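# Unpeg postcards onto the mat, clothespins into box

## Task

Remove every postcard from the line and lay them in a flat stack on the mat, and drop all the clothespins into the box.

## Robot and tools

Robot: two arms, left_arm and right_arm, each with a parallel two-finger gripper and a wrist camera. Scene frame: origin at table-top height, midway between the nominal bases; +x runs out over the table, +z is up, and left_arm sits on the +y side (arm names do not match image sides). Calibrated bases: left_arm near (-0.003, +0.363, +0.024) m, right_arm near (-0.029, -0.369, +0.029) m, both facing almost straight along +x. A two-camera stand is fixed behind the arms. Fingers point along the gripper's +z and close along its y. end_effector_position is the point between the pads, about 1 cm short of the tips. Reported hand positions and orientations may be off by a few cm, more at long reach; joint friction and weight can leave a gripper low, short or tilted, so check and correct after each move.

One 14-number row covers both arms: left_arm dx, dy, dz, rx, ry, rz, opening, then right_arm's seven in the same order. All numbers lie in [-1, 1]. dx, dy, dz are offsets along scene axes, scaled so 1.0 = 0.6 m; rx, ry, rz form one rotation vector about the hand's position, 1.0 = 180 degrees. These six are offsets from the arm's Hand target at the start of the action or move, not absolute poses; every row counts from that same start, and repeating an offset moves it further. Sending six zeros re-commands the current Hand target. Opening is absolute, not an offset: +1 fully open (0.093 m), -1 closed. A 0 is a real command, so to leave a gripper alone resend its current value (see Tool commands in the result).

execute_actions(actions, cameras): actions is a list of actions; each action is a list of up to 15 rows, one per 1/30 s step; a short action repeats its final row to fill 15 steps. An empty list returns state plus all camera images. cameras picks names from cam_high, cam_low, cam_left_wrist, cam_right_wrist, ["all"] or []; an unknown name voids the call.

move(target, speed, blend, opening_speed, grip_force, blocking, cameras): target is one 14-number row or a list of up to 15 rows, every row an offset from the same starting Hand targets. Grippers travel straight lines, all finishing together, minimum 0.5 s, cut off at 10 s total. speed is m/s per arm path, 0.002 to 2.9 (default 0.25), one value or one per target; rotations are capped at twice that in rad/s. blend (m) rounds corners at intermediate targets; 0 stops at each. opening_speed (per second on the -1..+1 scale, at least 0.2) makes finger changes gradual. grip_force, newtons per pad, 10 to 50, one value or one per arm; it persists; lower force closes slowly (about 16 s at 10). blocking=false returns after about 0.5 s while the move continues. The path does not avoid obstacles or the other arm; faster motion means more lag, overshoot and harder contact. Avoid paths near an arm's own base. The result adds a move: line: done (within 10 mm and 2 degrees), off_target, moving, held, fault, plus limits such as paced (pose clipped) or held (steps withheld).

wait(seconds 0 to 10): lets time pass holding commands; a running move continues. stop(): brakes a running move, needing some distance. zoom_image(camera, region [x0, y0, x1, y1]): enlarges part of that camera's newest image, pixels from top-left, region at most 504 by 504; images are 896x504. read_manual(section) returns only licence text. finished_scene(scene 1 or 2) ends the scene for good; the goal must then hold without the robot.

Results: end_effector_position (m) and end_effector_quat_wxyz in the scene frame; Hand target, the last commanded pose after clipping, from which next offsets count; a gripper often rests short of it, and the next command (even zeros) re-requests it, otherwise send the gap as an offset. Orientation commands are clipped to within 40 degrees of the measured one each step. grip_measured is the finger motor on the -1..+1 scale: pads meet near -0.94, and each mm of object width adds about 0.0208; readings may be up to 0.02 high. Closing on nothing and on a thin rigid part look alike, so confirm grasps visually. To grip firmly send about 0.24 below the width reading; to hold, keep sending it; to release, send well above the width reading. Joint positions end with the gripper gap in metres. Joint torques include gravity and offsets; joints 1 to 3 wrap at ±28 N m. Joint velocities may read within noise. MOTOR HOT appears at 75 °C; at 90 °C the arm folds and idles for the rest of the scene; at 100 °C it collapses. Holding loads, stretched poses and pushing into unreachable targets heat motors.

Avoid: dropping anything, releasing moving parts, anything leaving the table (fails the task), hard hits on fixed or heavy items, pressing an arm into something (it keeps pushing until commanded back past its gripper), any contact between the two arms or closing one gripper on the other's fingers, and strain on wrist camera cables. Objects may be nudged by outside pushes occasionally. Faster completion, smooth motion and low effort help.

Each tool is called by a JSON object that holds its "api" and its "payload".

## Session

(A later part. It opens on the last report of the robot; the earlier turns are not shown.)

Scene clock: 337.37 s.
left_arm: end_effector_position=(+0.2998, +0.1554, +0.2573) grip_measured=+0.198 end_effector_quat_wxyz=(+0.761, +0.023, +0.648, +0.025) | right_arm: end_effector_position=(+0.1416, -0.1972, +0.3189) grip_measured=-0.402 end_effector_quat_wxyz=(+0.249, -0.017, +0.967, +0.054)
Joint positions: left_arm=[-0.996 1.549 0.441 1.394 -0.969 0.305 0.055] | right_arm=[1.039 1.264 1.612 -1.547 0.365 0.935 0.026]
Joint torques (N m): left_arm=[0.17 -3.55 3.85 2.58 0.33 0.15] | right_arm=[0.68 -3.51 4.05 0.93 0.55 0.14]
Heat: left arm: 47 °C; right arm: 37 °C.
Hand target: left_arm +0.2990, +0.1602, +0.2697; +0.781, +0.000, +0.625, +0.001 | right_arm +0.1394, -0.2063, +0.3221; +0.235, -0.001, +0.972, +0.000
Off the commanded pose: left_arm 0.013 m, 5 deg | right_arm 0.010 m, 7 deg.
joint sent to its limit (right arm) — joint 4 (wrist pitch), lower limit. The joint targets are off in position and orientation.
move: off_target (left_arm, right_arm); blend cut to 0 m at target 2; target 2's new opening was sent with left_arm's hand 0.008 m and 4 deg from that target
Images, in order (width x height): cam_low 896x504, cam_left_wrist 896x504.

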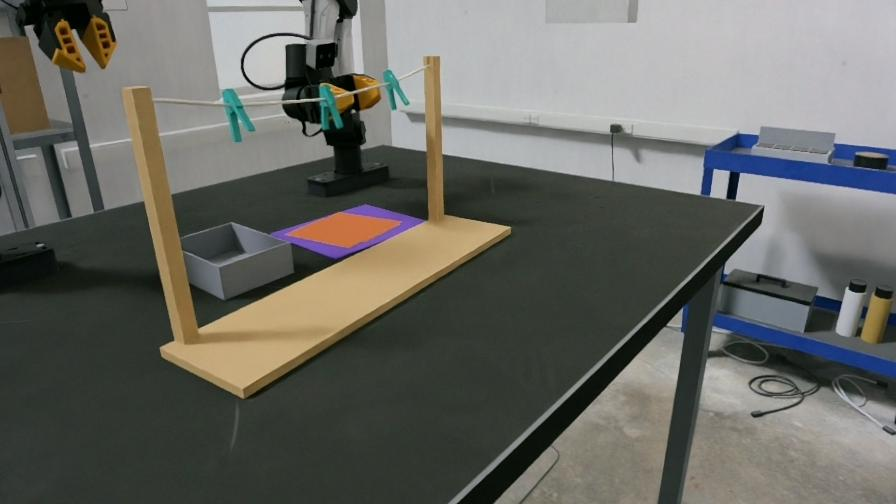

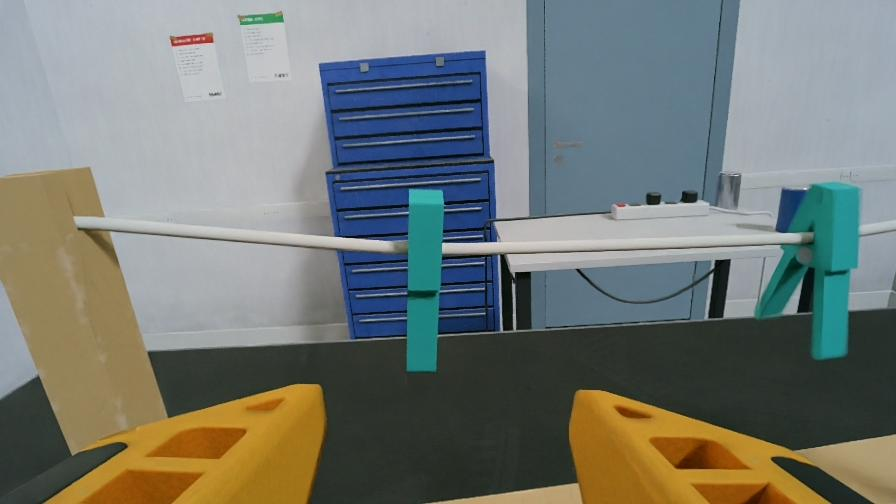

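{"api": "move", "payload": {"target": [[0.142,-0.003,0.017,0,-0.03,0,0.2,0,0,0,0,0,0,-0.4]], "speed": 0.1, "cameras": ["cam_left_wrist","cam_low"]}}

Scene clock: 339.57 s.
left_arm: end_effector_position=(+0.3843, +0.1633, +0.2481) grip_measured=+0.198 end_effector_quat_wxyz=(+0.774, +0.037, +0.631, +0.046) | right_arm: end_effector_position=(+0.1416, -0.1972, +0.3189) grip_measured=-0.402 end_effector_quat_wxyz=(+0.249, -0.017, +0.967, +0.054)
Joint positions: left_arm=[-0.74 1.785 0.619 1.437 -0.717 0.299 0.055] | right_arm=[1.039 1.264 1.612 -1.547 0.365 0.935 0.026]
Joint torques (N m): left_arm=[-0.05 -5.15 7.41 2.75 0.3 -0.19] | right_arm=[0.65 -3.51 4.04 0.93 0.54 0.14]
Heat: left arm: 48 °C; right arm: 37 °C.
Hand target: left_arm +0.3842, +0.1584, +0.2799; +0.809, +0.000, +0.587, +0.001 | right_arm +0.1394, -0.2063, +0.3221; +0.235, -0.001, +0.972, +0.000
Off the commanded pose: left_arm 0.032 m, 9 deg | right_arm 0.010 m, 7 deg.
joint sent to its limit (right arm) — joint 4 (wrist pitch), lower limit. The joint targets are off in position and orientation.
move: off_target (left_arm, right_arm)
Images, in order (width x height): cam_low 896x504, cam_left_wrist 896x504.

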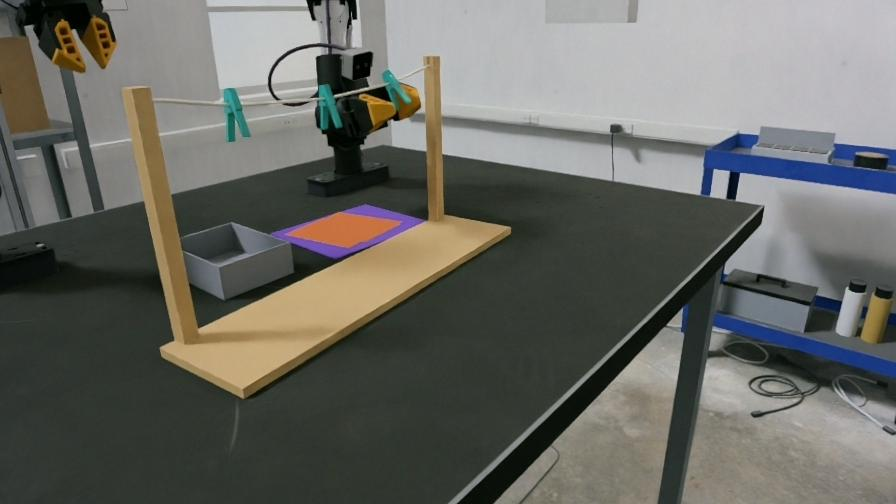

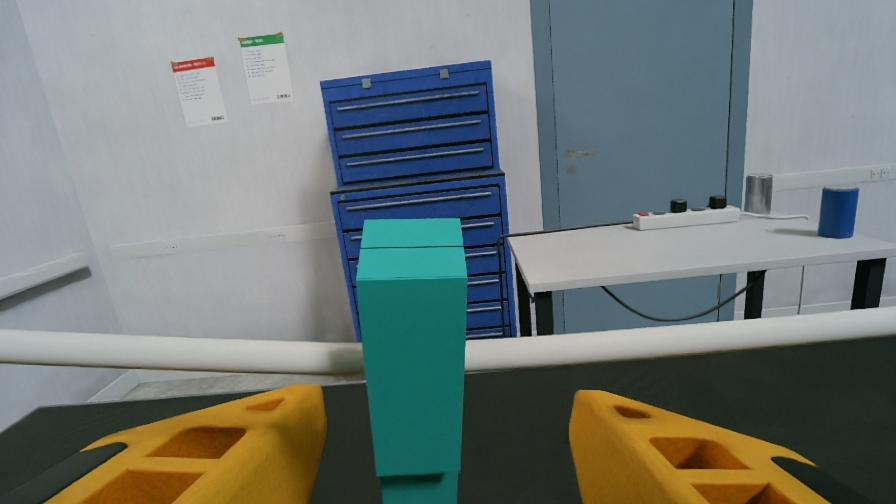

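{"api": "move", "payload": {"target": [[0.0,0.012,0.014,0,0,0,0.2,0,0,0,0,0,0,-0.4],[0.0,0.012,0.014,0,0,0,-1,0,0,0,0,0,0,-0.4]], "speed": 0.1, "grip_force": [50,50], "cameras": ["cam_left_wrist","cam_low"]}}

Scene clock: 341.70 s.
left_arm: end_effector_position=(+0.3867, +0.1642, +0.2500) grip_measured=-0.932 end_effector_quat_wxyz=(+0.776, +0.038, +0.628, +0.040) | right_arm: end_effector_position=(+0.1416, -0.1972, +0.3189) grip_measured=-0.402 end_effector_quat_wxyz=(+0.249, -0.017, +0.967, +0.054)
Joint positions: left_arm=[-0.728 1.783 0.621 1.437 -0.694 0.289 0] | right_arm=[1.039 1.264 1.612 -1.547 0.365 0.935 0.026]
Joint torques (N m): left_arm=[0.2 -8.4 6.86 2.45 0.23 -0.16] | right_arm=[0.62 -3.6 3.99 0.94 0.54 0.15]
Heat: left arm: 49 °C; right arm: 37 °C.
Hand target: left_arm +0.3842, +0.1656, +0.2883; +0.809, +0.000, +0.587, +0.001 | right_arm +0.1394, -0.2063, +0.3221; +0.235, -0.001, +0.972, +0.000
Off the commanded pose: left_arm 0.038 m, 9 deg | right_arm 0.010 m, 7 deg.
joint sent to its limit (right arm) — joint 4 (wrist pitch), lower limit. The joint targets are off in position and orientation.
move: off_target (left_arm, right_arm); target 2's new opening was sent with left_arm's hand 0.040 m and 9 deg from that target
Images, in order (width x height): cam_low 896x504, cam_left_wrist 896x504.

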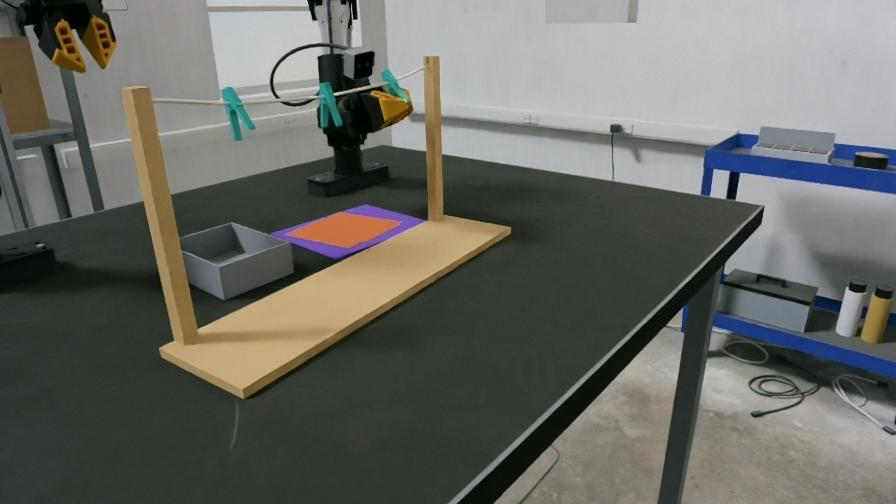

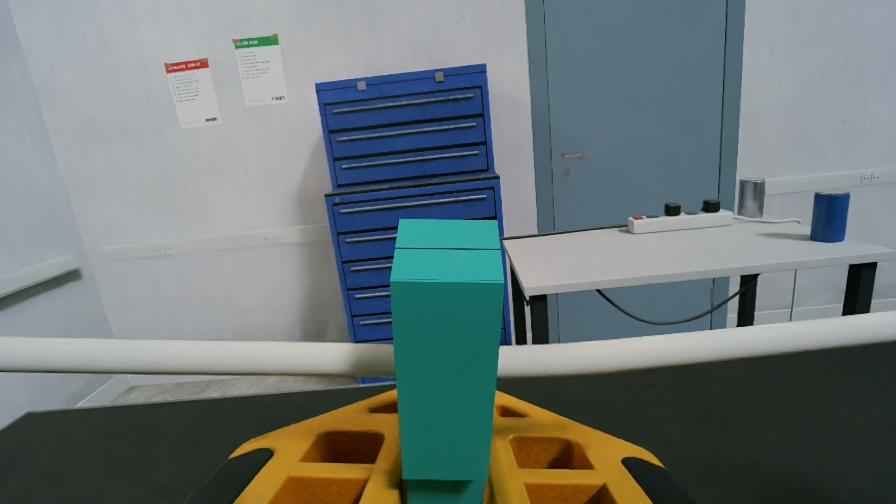

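{"api": "move", "payload": {"target": [[-0.035,0.0,-0.01,0,0.54,0,-1,0,0,0,0,0,0,-0.4]], "speed": 0.3, "cameras": ["cam_left_wrist","cam_low","cam_high"]}}

Scene clock: 346.03 s.
left_arm: end_effector_position=(+0.3613, +0.1582, +0.2737) grip_measured=-0.932 end_effector_quat_wxyz=(+0.157, +0.010, +0.987, -0.036) | right_arm: end_effector_position=(+0.1416, -0.1972, +0.3189) grip_measured=-0.402 end_effector_quat_wxyz=(+0.249, -0.017, +0.967, +0.054)
Joint positions: left_arm=[-0.559 1.975 2.245 -1.532 -0.099 -0.517 0] | right_arm=[1.039 1.264 1.612 -1.547 0.365 0.935 0.026]
Joint torques (N m): left_arm=[0.53 -7.45 8.39 0.57 -0.08 0.2] | right_arm=[0.65 -3.56 4 0.93 0.54 0.15]
Heat: left arm: 48 °C; right arm: 37 °C.
Hand target: left_arm +0.3632, +0.1656, +0.2823; +0.095, +0.001, +0.996, +0.001 | right_arm +0.1394, -0.2063, +0.3221; +0.235, -0.001, +0.972, +0.000
Off the commanded pose: left_arm 0.011 m, 8 deg | right_arm 0.010 m, 7 deg.
joint sent to its limit (left arm) — joint 4 (wrist pitch), lower limit. The joint targets are off in position and orientation.
joint sent to its limit (right arm) — joint 4 (wrist pitch), lower limit. The joint targets are off in position and orientation.
move: off_target (left_arm, right_arm)
Images, in order (width x height): cam_high 896x504, cam_low 896x504, cam_left_wrist 896x504.

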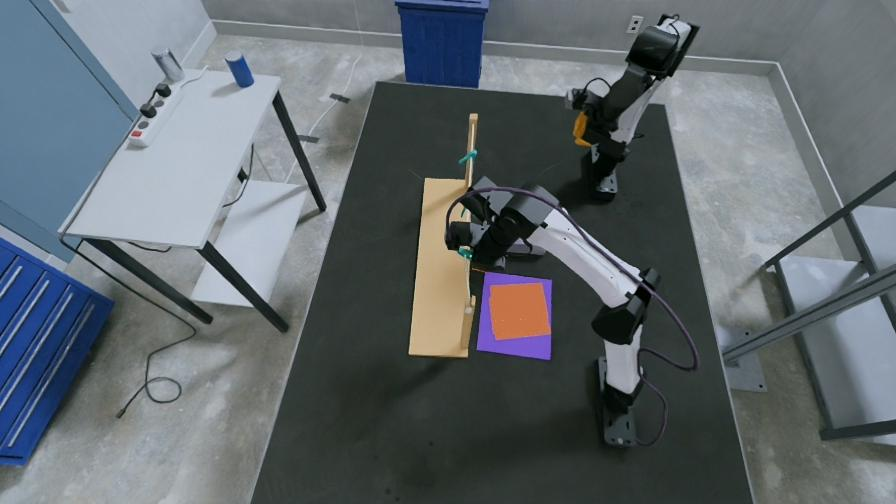

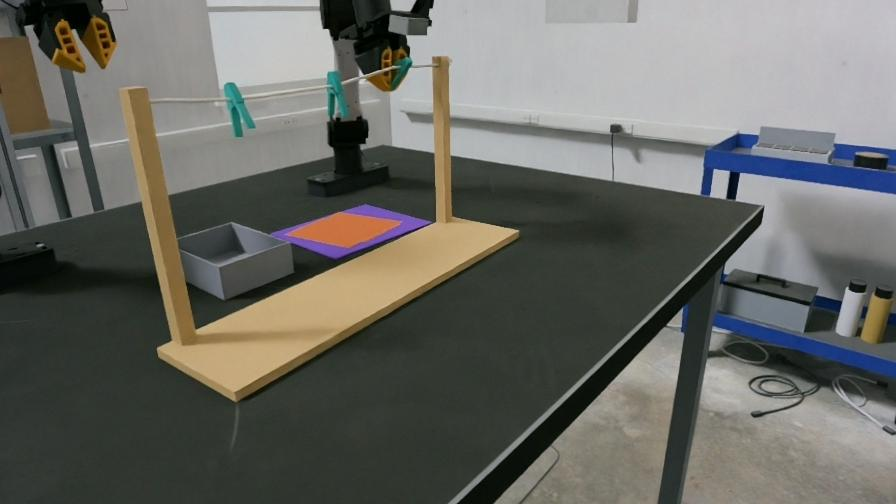

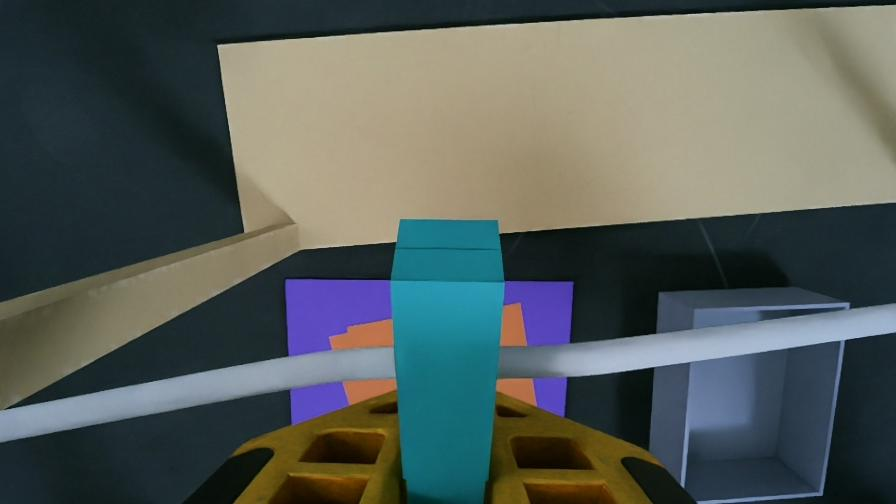

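{"api": "move", "payload": {"target": [[0,0,0,0,0,0,-1,0.14,0.33,-0.05,-0.315,-0.475,0.475,0.2]], "speed": 0.35, "cameras": ["cam_right_wrist","cam_low","cam_high"]}}

Scene clock: 351.20 s.
left_arm: end_effector_position=(+0.3613, +0.1582, +0.2737) grip_measured=-0.932 end_effector_quat_wxyz=(+0.157, +0.010, +0.987, -0.036) | right_arm: end_effector_position=(+0.2260, -0.0118, +0.2739) grip_measured=+0.198 end_effector_quat_wxyz=(+0.634, -0.686, +0.262, -0.243)
Joint positions: left_arm=[-0.559 1.975 2.245 -1.532 -0.099 -0.517 0] | right_arm=[1.017 1.385 0.697 0.61 0.178 -1.557 0.055]
Joint torques (N m): left_arm=[0.53 -7.5 8.39 0.58 -0.08 0.22] | right_arm=[-0.35 -4.67 5.79 2.97 -0.21 -0.07]
Heat: left arm: 47 °C; right arm: 37 °C.
Hand target: left_arm +0.3632, +0.1656, +0.2823; +0.095, +0.001, +0.996, +0.001 | right_arm +0.2234, -0.0083, +0.2921; +0.664, -0.664, +0.245, -0.242
Off the commanded pose: left_arm 0.011 m, 8 deg | right_arm 0.019 m, 5 deg.
joint sent to its limit (left arm) — joint 4 (wrist pitch), lower limit. The joint targets are off in position and orientation.
move: off_target (left_arm, right_arm)
Images, in order (width x height): cam_high 896x504, cam_low 896x504, cam_right_wrist 896x504.

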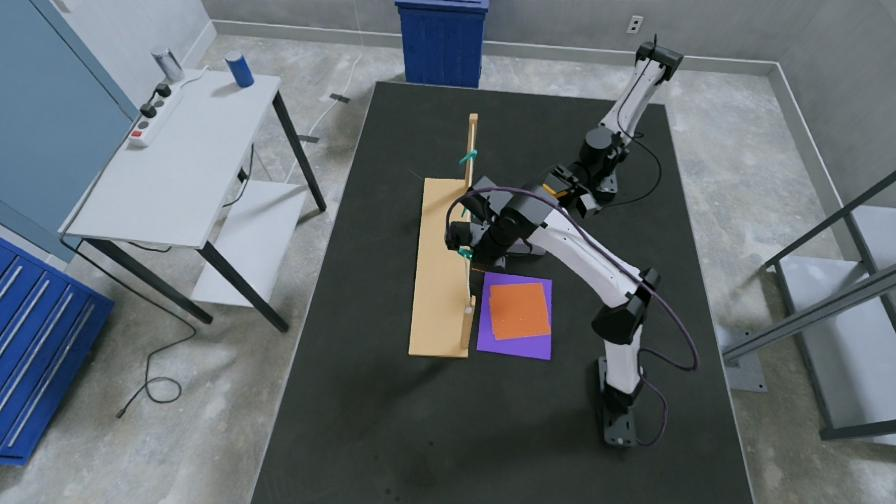

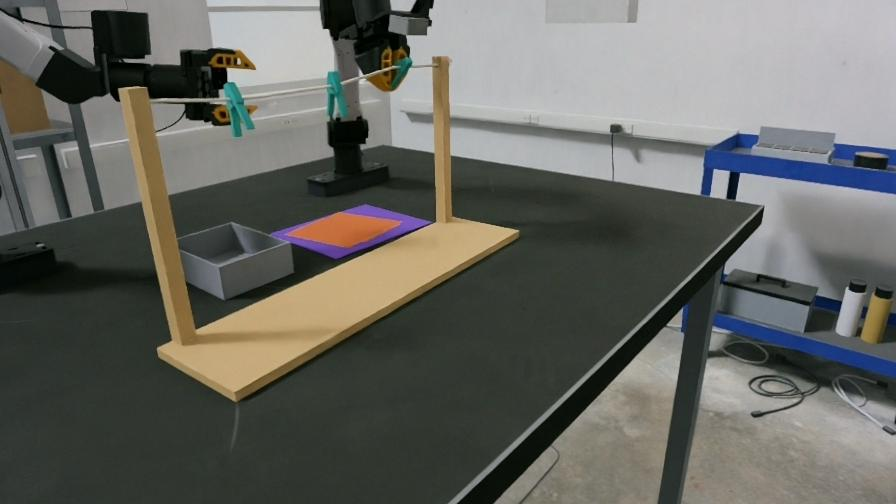

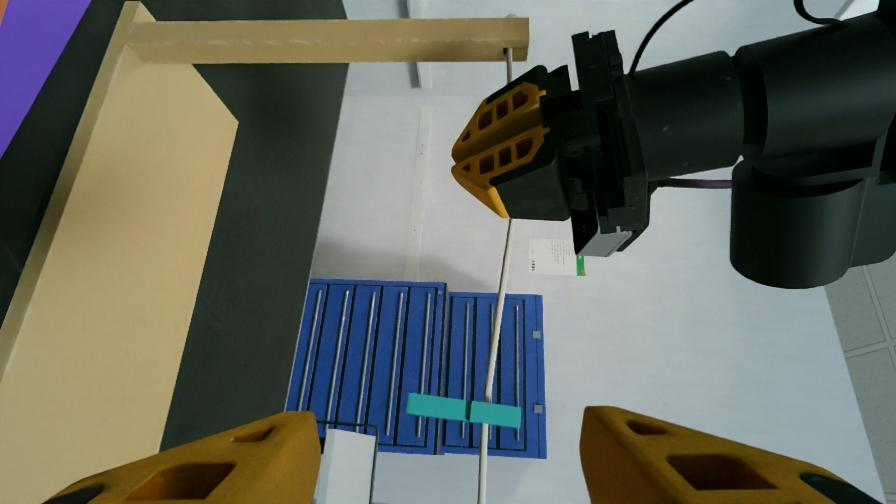

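{"api": "zoom_image", "payload": {"camera": "cam_right_wrist", "region": [420, 50, 620, 270]}}

{"api": "zoom_image", "payload": {"camera": "cam_low", "region": [340, 30, 460, 110]}}

Scaled by 2.291 from the camera's 896x504 image, which has a finer 1280x720 frame.

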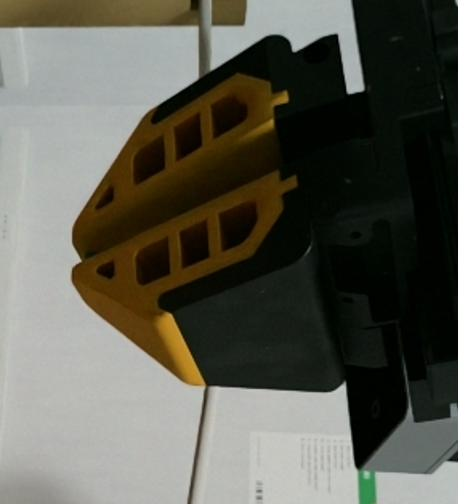

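Scaled by 4.200 from the camera's 896x504 image, which has a finer 1280x720 frame.

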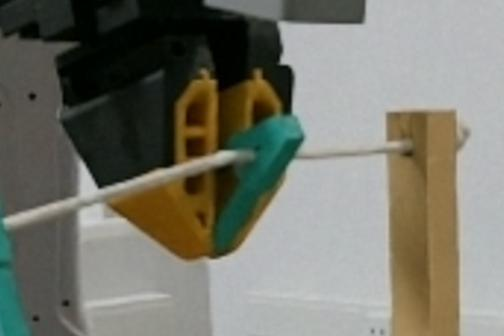

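{"api": "move", "payload": {"target": [[0,0,0,0,0,0,0.2,0,0,0,0,0,0,0.2],[-0.1,0,0.0,0,-0.54,0,0.2,0,0,0,0,0,0,0.2]], "speed": 0.3, "cameras": ["cam_left_wrist","cam_right_wrist"]}}

Scene clock: 356.43 s.
left_arm: end_effector_position=(+0.3078, +0.1636, +0.2650) grip_measured=+0.198 end_effector_quat_wxyz=(+0.775, +0.029, +0.630, +0.029) | right_arm: end_effector_position=(+0.2258, -0.0116, +0.2739) grip_measured=+0.198 end_effector_quat_wxyz=(+0.635, -0.686, +0.261, -0.242)
Joint positions: left_arm=[-0.944 1.559 0.432 1.463 -0.903 0.351 0.055] | right_arm=[1.017 1.385 0.697 0.61 0.176 -1.557 0.055]
Joint torques (N m): left_arm=[0.08 -3.52 4.19 2.71 0.36 0.16] | right_arm=[-0.32 -4.66 5.79 2.97 -0.2 -0.07]
Heat: left arm: 47 °C; right arm: 39 °C.
Hand target: left_arm +0.3032, +0.1656, +0.2823; +0.809, +0.000, +0.587, +0.001 | right_arm +0.2234, -0.0083, +0.2921; +0.664, -0.664, +0.245, -0.242
Off the commanded pose: left_arm 0.018 m, 8 deg | right_arm 0.019 m, 5 deg.
joint sent to its limit (left arm) — joint 4 (wrist pitch), upper limit. The joint targets are off in position and orientation.
move: off_target (left_arm, right_arm)
Images, in order (width x height): cam_left_wrist 896x504, cam_right_wrist 896x504.

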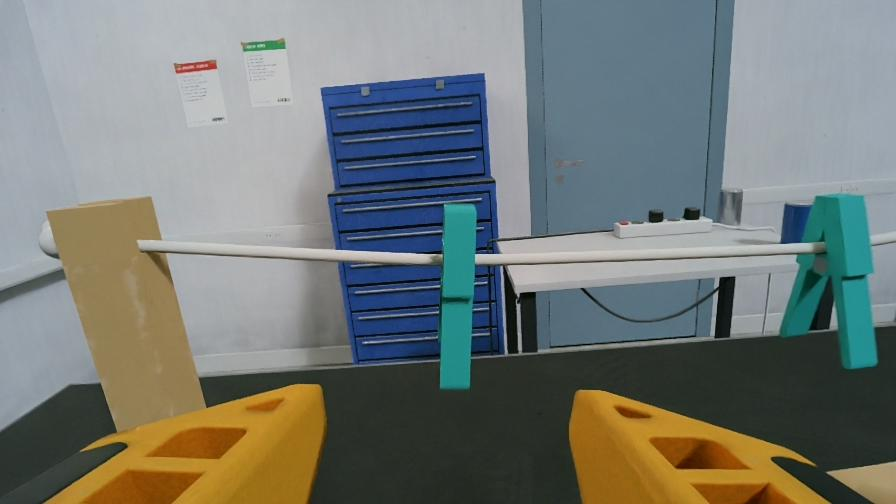

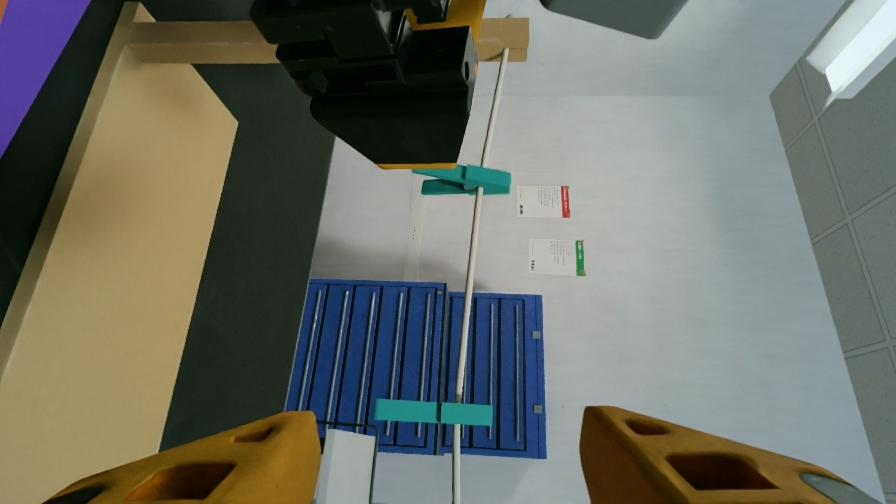

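{"api": "move", "payload": {"target": [[0.12,-0.017,0.025,0,0.03,0,0.2,0,0,0,0,0,0,0.2],[0.181,-0.017,0.025,0,0.03,0,0.2,0,0,0,0,0,0,0.2]], "speed": 0.12, "blend": [0.005,0], "cameras": ["cam_left_wrist","cam_right_wrist"]}}

Scene clock: 358.90 s.
left_arm: end_effector_position=(+0.4009, +0.1620, +0.2983) grip_measured=+0.198 end_effector_quat_wxyz=(+0.787, -0.007, +0.617, +0.012) | right_arm: end_effector_position=(+0.2258, -0.0116, +0.2739) grip_measured=+0.198 end_effector_quat_wxyz=(+0.635, -0.686, +0.261, -0.242)
Joint positions: left_arm=[-0.714 1.704 0.751 1.272 -0.708 0.216 0.055] | right_arm=[1.017 1.385 0.697 0.61 0.176 -1.557 0.055]
Joint torques (N m): left_arm=[0.23 -4.77 8.31 1.16 0.4 -0.26] | right_arm=[-0.32 -4.63 5.75 2.99 -0.2 -0.08]
Heat: left arm: 47 °C; right arm: 40 °C.
Hand target: left_arm +0.4118, +0.1554, +0.2973; +0.781, +0.000, +0.625, +0.001 | right_arm +0.2234, -0.0083, +0.2921; +0.664, -0.664, +0.245, -0.242
Off the commanded pose: left_arm 0.013 m, 2 deg | right_arm 0.019 m, 5 deg.
move: off_target (left_arm, right_arm)
Images, in order (width x height): cam_left_wrist 896x504, cam_right_wrist 896x504.

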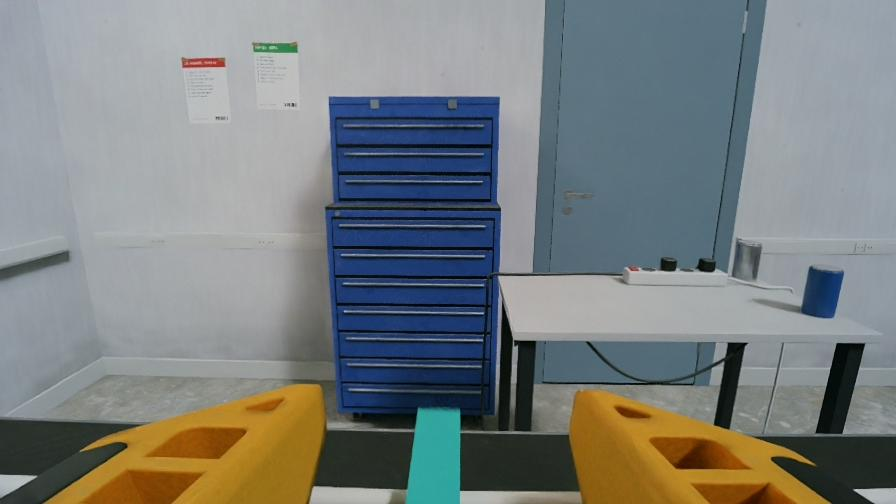

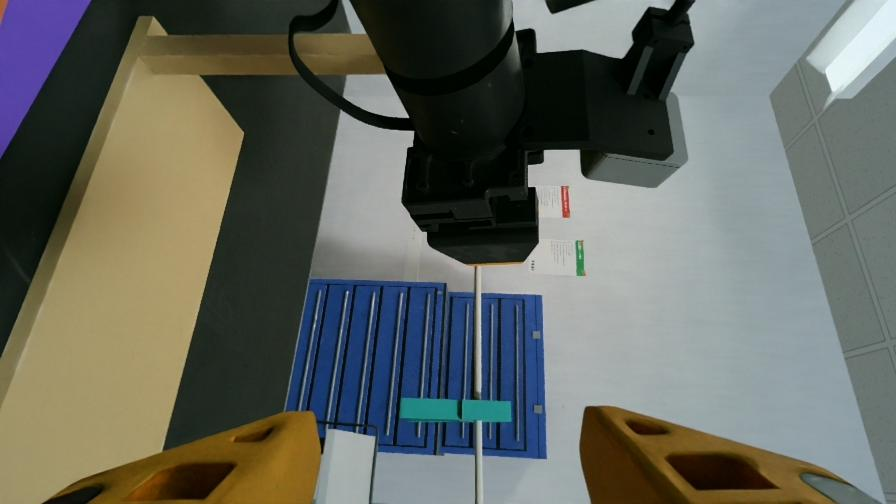

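{"api": "move", "payload": {"target": [[-0.12,0,0.0,0,0,0,0.2,0,0,0,0,0,0,0.2],[-0.12,-0.004,-0.05,0,0,0,0.2,0,0,0,0,0,0,0.2]], "speed": 0.12, "blend": [0.01,0]}}

{"api": "move", "payload": {"target": [[0.125,0,0.01,0,0,0,0.2,0,0,0,0,0,0,0.2]], "speed": 0.12, "cameras": ["cam_left_wrist","cam_right_wrist"]}}

Scene clock: 361.10 s.
left_arm: end_effector_position=(+0.3426, +0.1498, +0.2582) grip_measured=+0.198 end_effector_quat_wxyz=(+0.766, +0.020, +0.642, +0.014) | right_arm: end_effector_position=(+0.2258, -0.0116, +0.2739) grip_measured=+0.198 end_effector_quat_wxyz=(+0.635, -0.686, +0.261, -0.242)
Joint positions: left_arm=[-0.873 1.654 0.552 1.368 -0.838 0.248 0.055] | right_arm=[1.017 1.385 0.697 0.61 0.176 -1.557 0.055]
Joint torques (N m): left_arm=[-1.02 -4.33 4.16 2.45 -0.01 0.15] | right_arm=[-0.28 -4.57 5.76 2.98 -0.23 -0.08]
Heat: left arm: 47 °C; right arm: 41 °C.
Hand target: left_arm +0.3398, +0.1530, +0.2673; +0.781, +0.000, +0.625, +0.001 | right_arm +0.2234, -0.0083, +0.2921; +0.664, -0.664, +0.245, -0.242
Off the commanded pose: left_arm 0.010 m, 4 deg | right_arm 0.019 m, 5 deg.
move: off_target (left_arm, right_arm)

Scene clock: 362.63 s.
left_arm: end_effector_position=(+0.4085, +0.1632, +0.2675) grip_measured=+0.198 end_effector_quat_wxyz=(+0.779, -0.002, +0.626, +0.020) | right_arm: end_effector_position=(+0.2258, -0.0116, +0.2739) grip_measured=+0.198 end_effector_quat_wxyz=(+0.635, -0.686, +0.261, -0.242)
Joint positions: left_arm=[-0.699 1.794 0.729 1.351 -0.7 0.21 0.055] | right_arm=[1.017 1.385 0.697 0.61 0.176 -1.557 0.055]
Joint torques (N m): left_arm=[-0.1 -5.57 8.05 1.43 0.31 -0.18] | right_arm=[-0.36 -4.63 5.72 2.97 -0.21 -0.06]
Heat: left arm: 47 °C; right arm: 42 °C.
Hand target: left_arm +0.4148, +0.1530, +0.2733; +0.781, +0.000, +0.625, +0.001 | right_arm +0.2234, -0.0083, +0.2921; +0.664, -0.664, +0.245, -0.242
Off the commanded pose: left_arm 0.013 m, 2 deg | right_arm 0.019 m, 5 deg.
move: off_target (left_arm, right_arm)
Images, in order (width x height): cam_left_wrist 896x504, cam_right_wrist 896x504.

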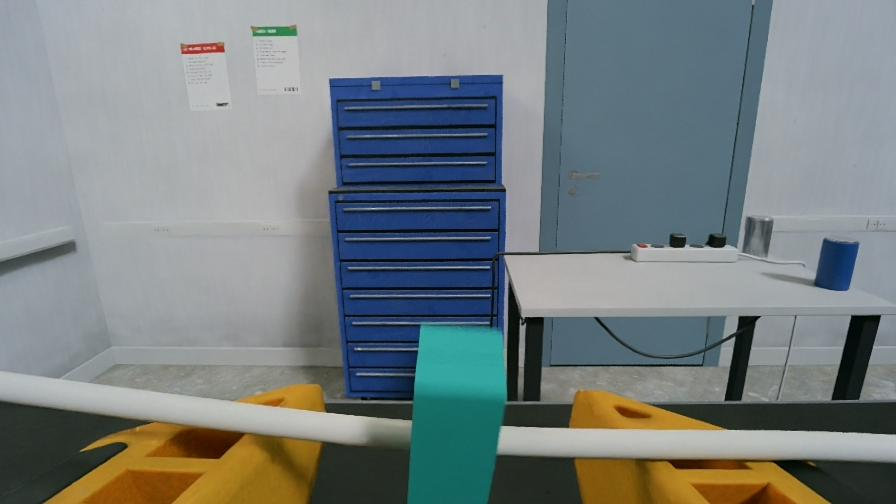

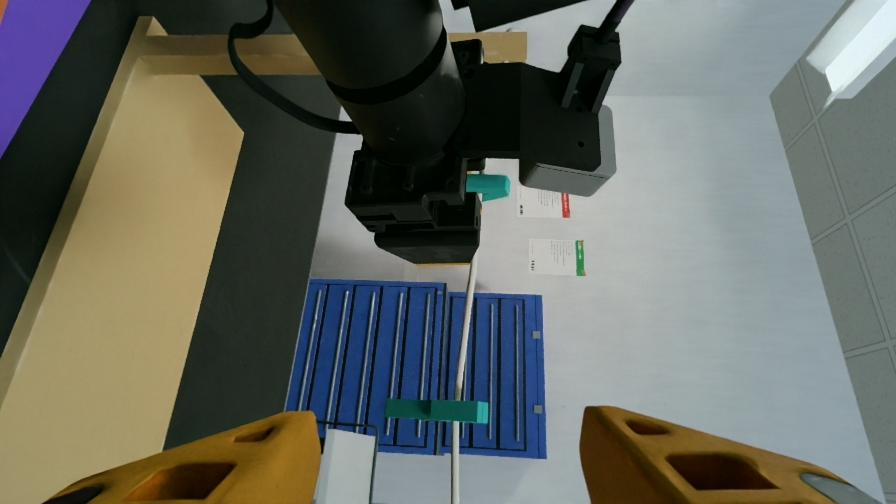

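{"api": "move", "payload": {"target": [[0.0,0,-0.02,0,0,0,0.2,0,0,0,0,0,0,0.2],[0.0,0,-0.02,0,0,0,-1,0,0,0,0,0,0,0.2]], "speed": 0.08, "cameras": ["cam_left_wrist","cam_right_wrist","cam_low"]}}

Scene clock: 364.70 s.
left_arm: end_effector_position=(+0.4129, +0.1614, +0.2504) grip_measured=-0.932 end_effector_quat_wxyz=(+0.770, +0.006, +0.638, +0.027) | right_arm: end_effector_position=(+0.2258, -0.0116, +0.2739) grip_measured=+0.198 end_effector_quat_wxyz=(+0.635, -0.686, +0.261, -0.242)
Joint positions: left_arm=[-0.695 1.834 0.729 1.351 -0.7 0.205 0] | right_arm=[1.017 1.385 0.697 0.61 0.176 -1.557 0.055]
Joint torques (N m): left_arm=[-0.28 -5.85 6.82 1.95 0.3 -0.14] | right_arm=[-0.35 -4.64 5.78 2.98 -0.21 -0.07]
Heat: left arm: 47 °C; right arm: 43 °C.
Hand target: left_arm +0.4148, +0.1530, +0.2613; +0.781, +0.000, +0.625, +0.001 | right_arm +0.2234, -0.0083, +0.2921; +0.664, -0.664, +0.245, -0.242
Off the commanded pose: left_arm 0.014 m, 4 deg | right_arm 0.019 m, 5 deg.
move: off_target (left_arm, right_arm); target 2's new opening was sent with left_arm's hand 0.013 m and 4 deg from that target
Images, in order (width x height): cam_low 896x504, cam_left_wrist 896x504, cam_right_wrist 896x504.

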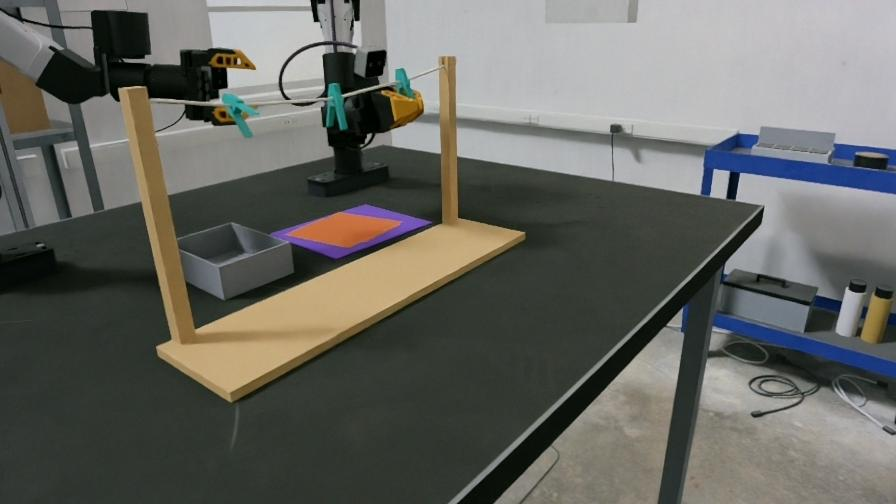

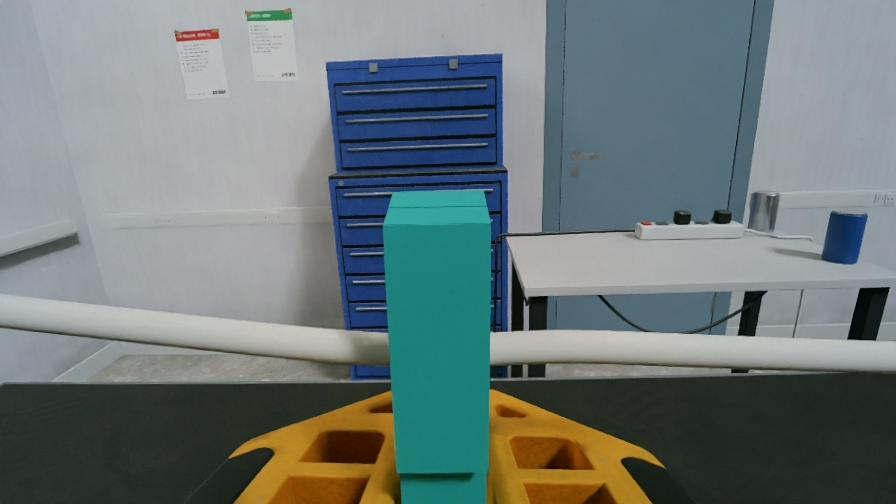

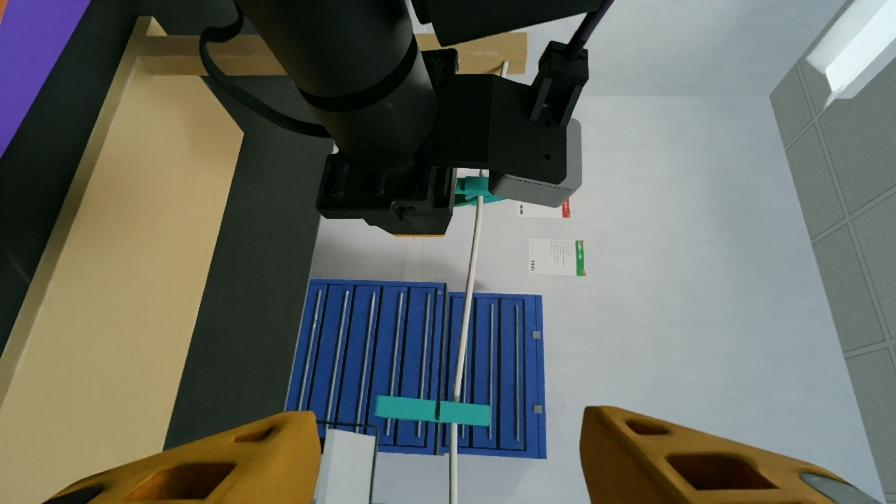

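{"api": "move", "payload": {"target": [[-0.051,0.014,0.03,0,0.52,0,-1,0,0,0,0,0,0,0.2]], "speed": 0.3, "cameras": ["cam_left_wrist","cam_right_wrist","cam_low"]}}

{"api": "zoom_image", "payload": {"camera": "cam_low", "region": [340, 30, 460, 110]}}

{"api": "zoom_image", "payload": {"camera": "cam_right_wrist", "region": [420, 50, 620, 270]}}

Scene clock: 368.83 s.
left_arm: end_effector_position=(+0.3834, +0.1550, +0.2693) grip_measured=-0.932 end_effector_quat_wxyz=(+0.161, +0.009, +0.986, -0.043) | right_arm: end_effector_position=(+0.2258, -0.0116, +0.2739) grip_measured=+0.198 end_effector_quat_wxyz=(+0.635, -0.686, +0.261, -0.242)
Joint positions: left_arm=[-0.533 2.058 2.346 -1.535 -0.084 -0.496 0] | right_arm=[1.017 1.385 0.697 0.61 0.176 -1.557 0.055]
Joint torques (N m): left_arm=[0.29 -8.39 8.2 0.64 -0.02 0.22] | right_arm=[-0.28 -4.6 5.72 2.98 -0.22 -0.07]
Heat: left arm: 47 °C; right arm: 44 °C.
Hand target: left_arm +0.3842, +0.1614, +0.2793; +0.079, +0.001, +0.997, +0.001 | right_arm +0.2234, -0.0083, +0.2921; +0.664, -0.664, +0.245, -0.242
Off the commanded pose: left_arm 0.012 m, 11 deg | right_arm 0.019 m, 5 deg.
joint sent to its limit (left arm) — joint 4 (wrist pitch), lower limit. The joint targets are off in position and orientation.
move: off_target (left_arm, right_arm)
Images, in order (width x height): cam_low 896x504, cam_left_wrist 896x504, cam_right_wrist 896x504.

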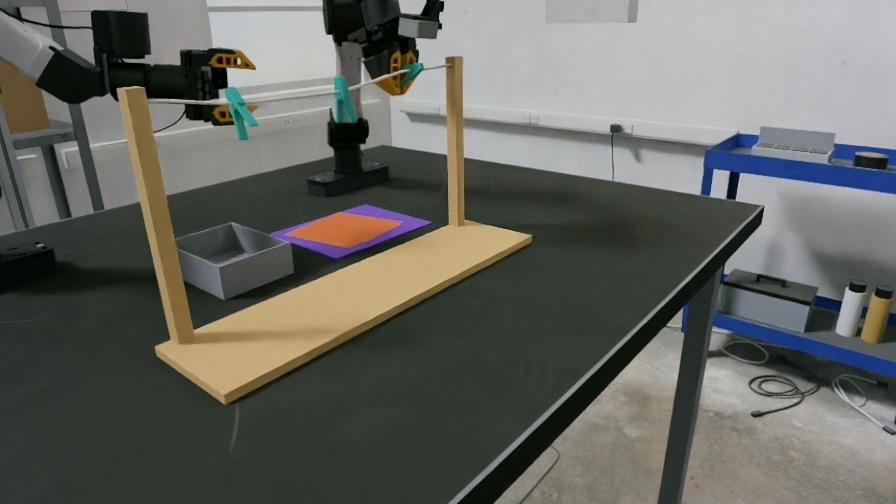

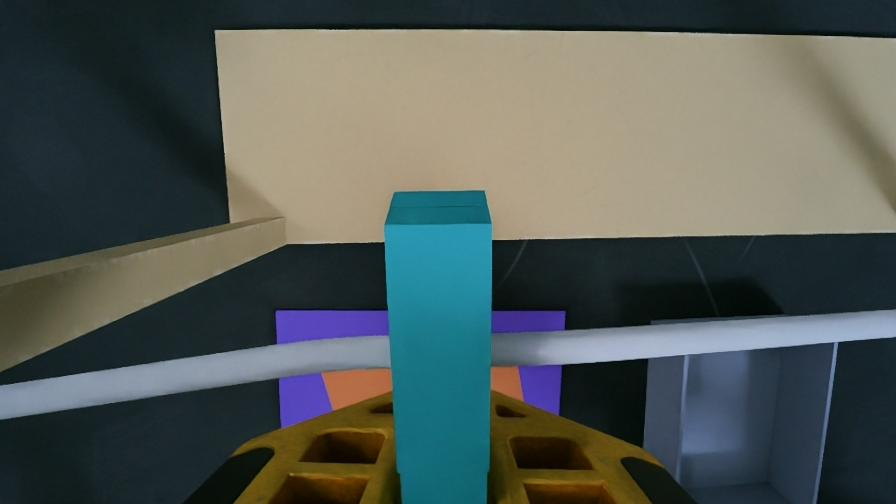

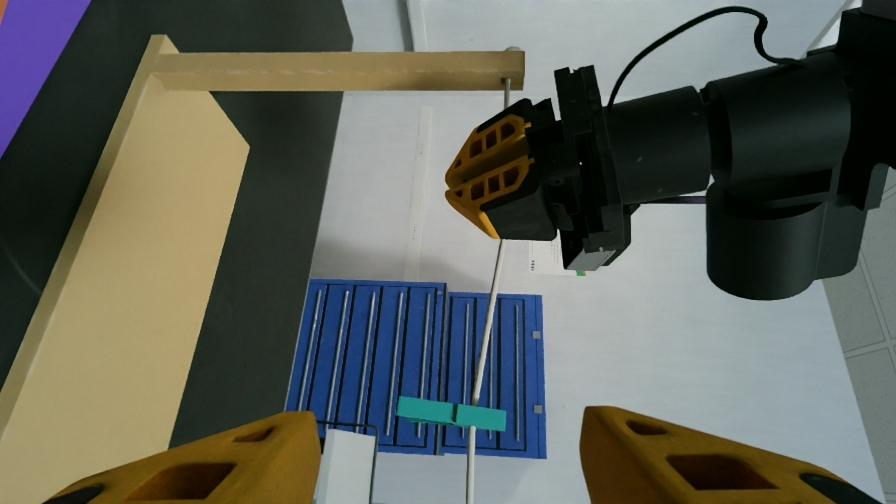

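Scaled by 4.200 from the camera's 896x504 image, which has a finer 1280x720 frame.

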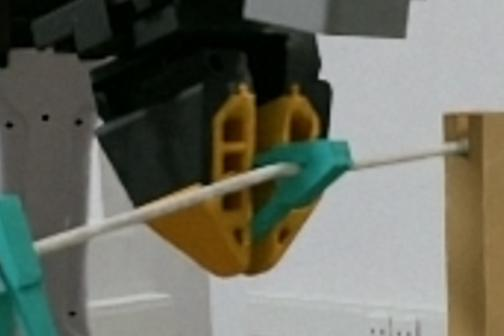

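Scaled by 2.291 from the camera's 896x504 image, which has a finer 1280x720 frame.

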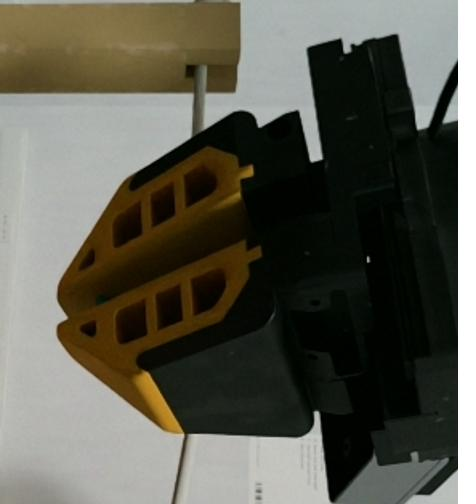

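{"api": "move", "payload": {"target": [[0,0,0,0,0,0,0.2,0,0,0,0,0,0,0.2],[0,0,0.05,0,0,0,0.2,0,0,0,0,0,0,0.2],[-0.1,0,0.02,0,-0.54,0,0.2,0,0,0,0,0,0,0.2],[-0.075,0,-0.02,0,-0.54,0,0.2,0,0,0,0,0,0,0.2]], "speed": 0.3, "cameras": ["cam_left_wrist","cam_right_wrist"]}}

Scene clock: 375.47 s.
left_arm: end_effector_position=(+0.3446, +0.1606, +0.2472) grip_measured=+0.198 end_effector_quat_wxyz=(+0.769, +0.034, +0.637, +0.044) | right_arm: end_effector_position=(+0.2258, -0.0116, +0.2739) grip_measured=+0.198 end_effector_quat_wxyz=(+0.635, -0.686, +0.261, -0.242)
Joint positions: left_arm=[-0.847 1.699 0.515 1.463 -0.826 0.317 0.055] | right_arm=[1.017 1.385 0.697 0.61 0.176 -1.557 0.055]
Joint torques (N m): left_arm=[-0.02 -4.85 3.96 2.81 0.31 -0.19] | right_arm=[-0.32 -4.63 5.76 2.98 -0.22 -0.07]
Heat: left arm: 47 °C; right arm: 46 °C.
Hand target: left_arm +0.3392, +0.1614, +0.2673; +0.800, +0.000, +0.600, +0.001 | right_arm +0.2234, -0.0083, +0.2921; +0.664, -0.664, +0.245, -0.242
Off the commanded pose: left_arm 0.021 m, 8 deg | right_arm 0.019 m, 5 deg.
joint sent to its limit (left arm) — joint 4 (wrist pitch), upper limit. The joint targets are off in position, not in orientation.
move: off_target (left_arm, right_arm)
Images, in order (width x height): cam_left_wrist 896x504, cam_right_wrist 896x504.

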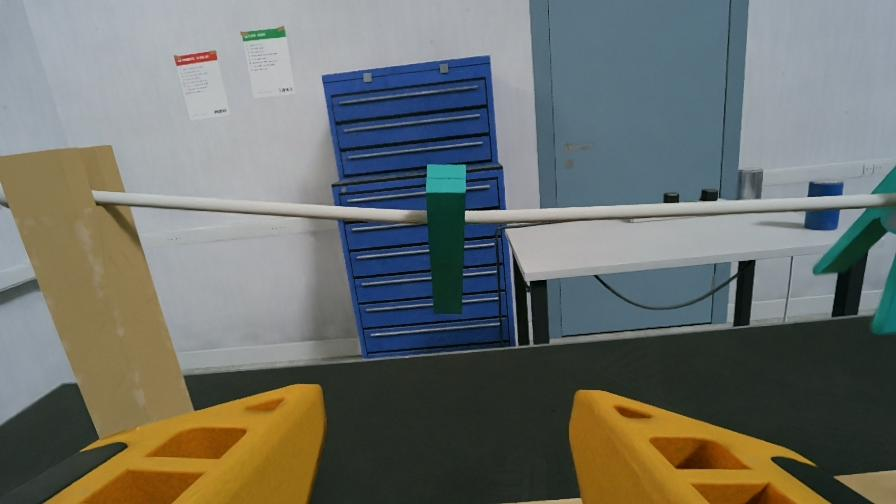

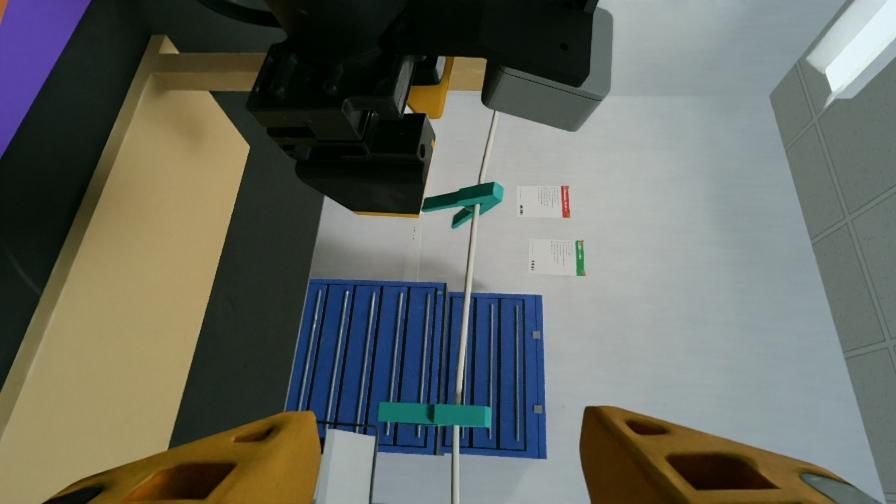

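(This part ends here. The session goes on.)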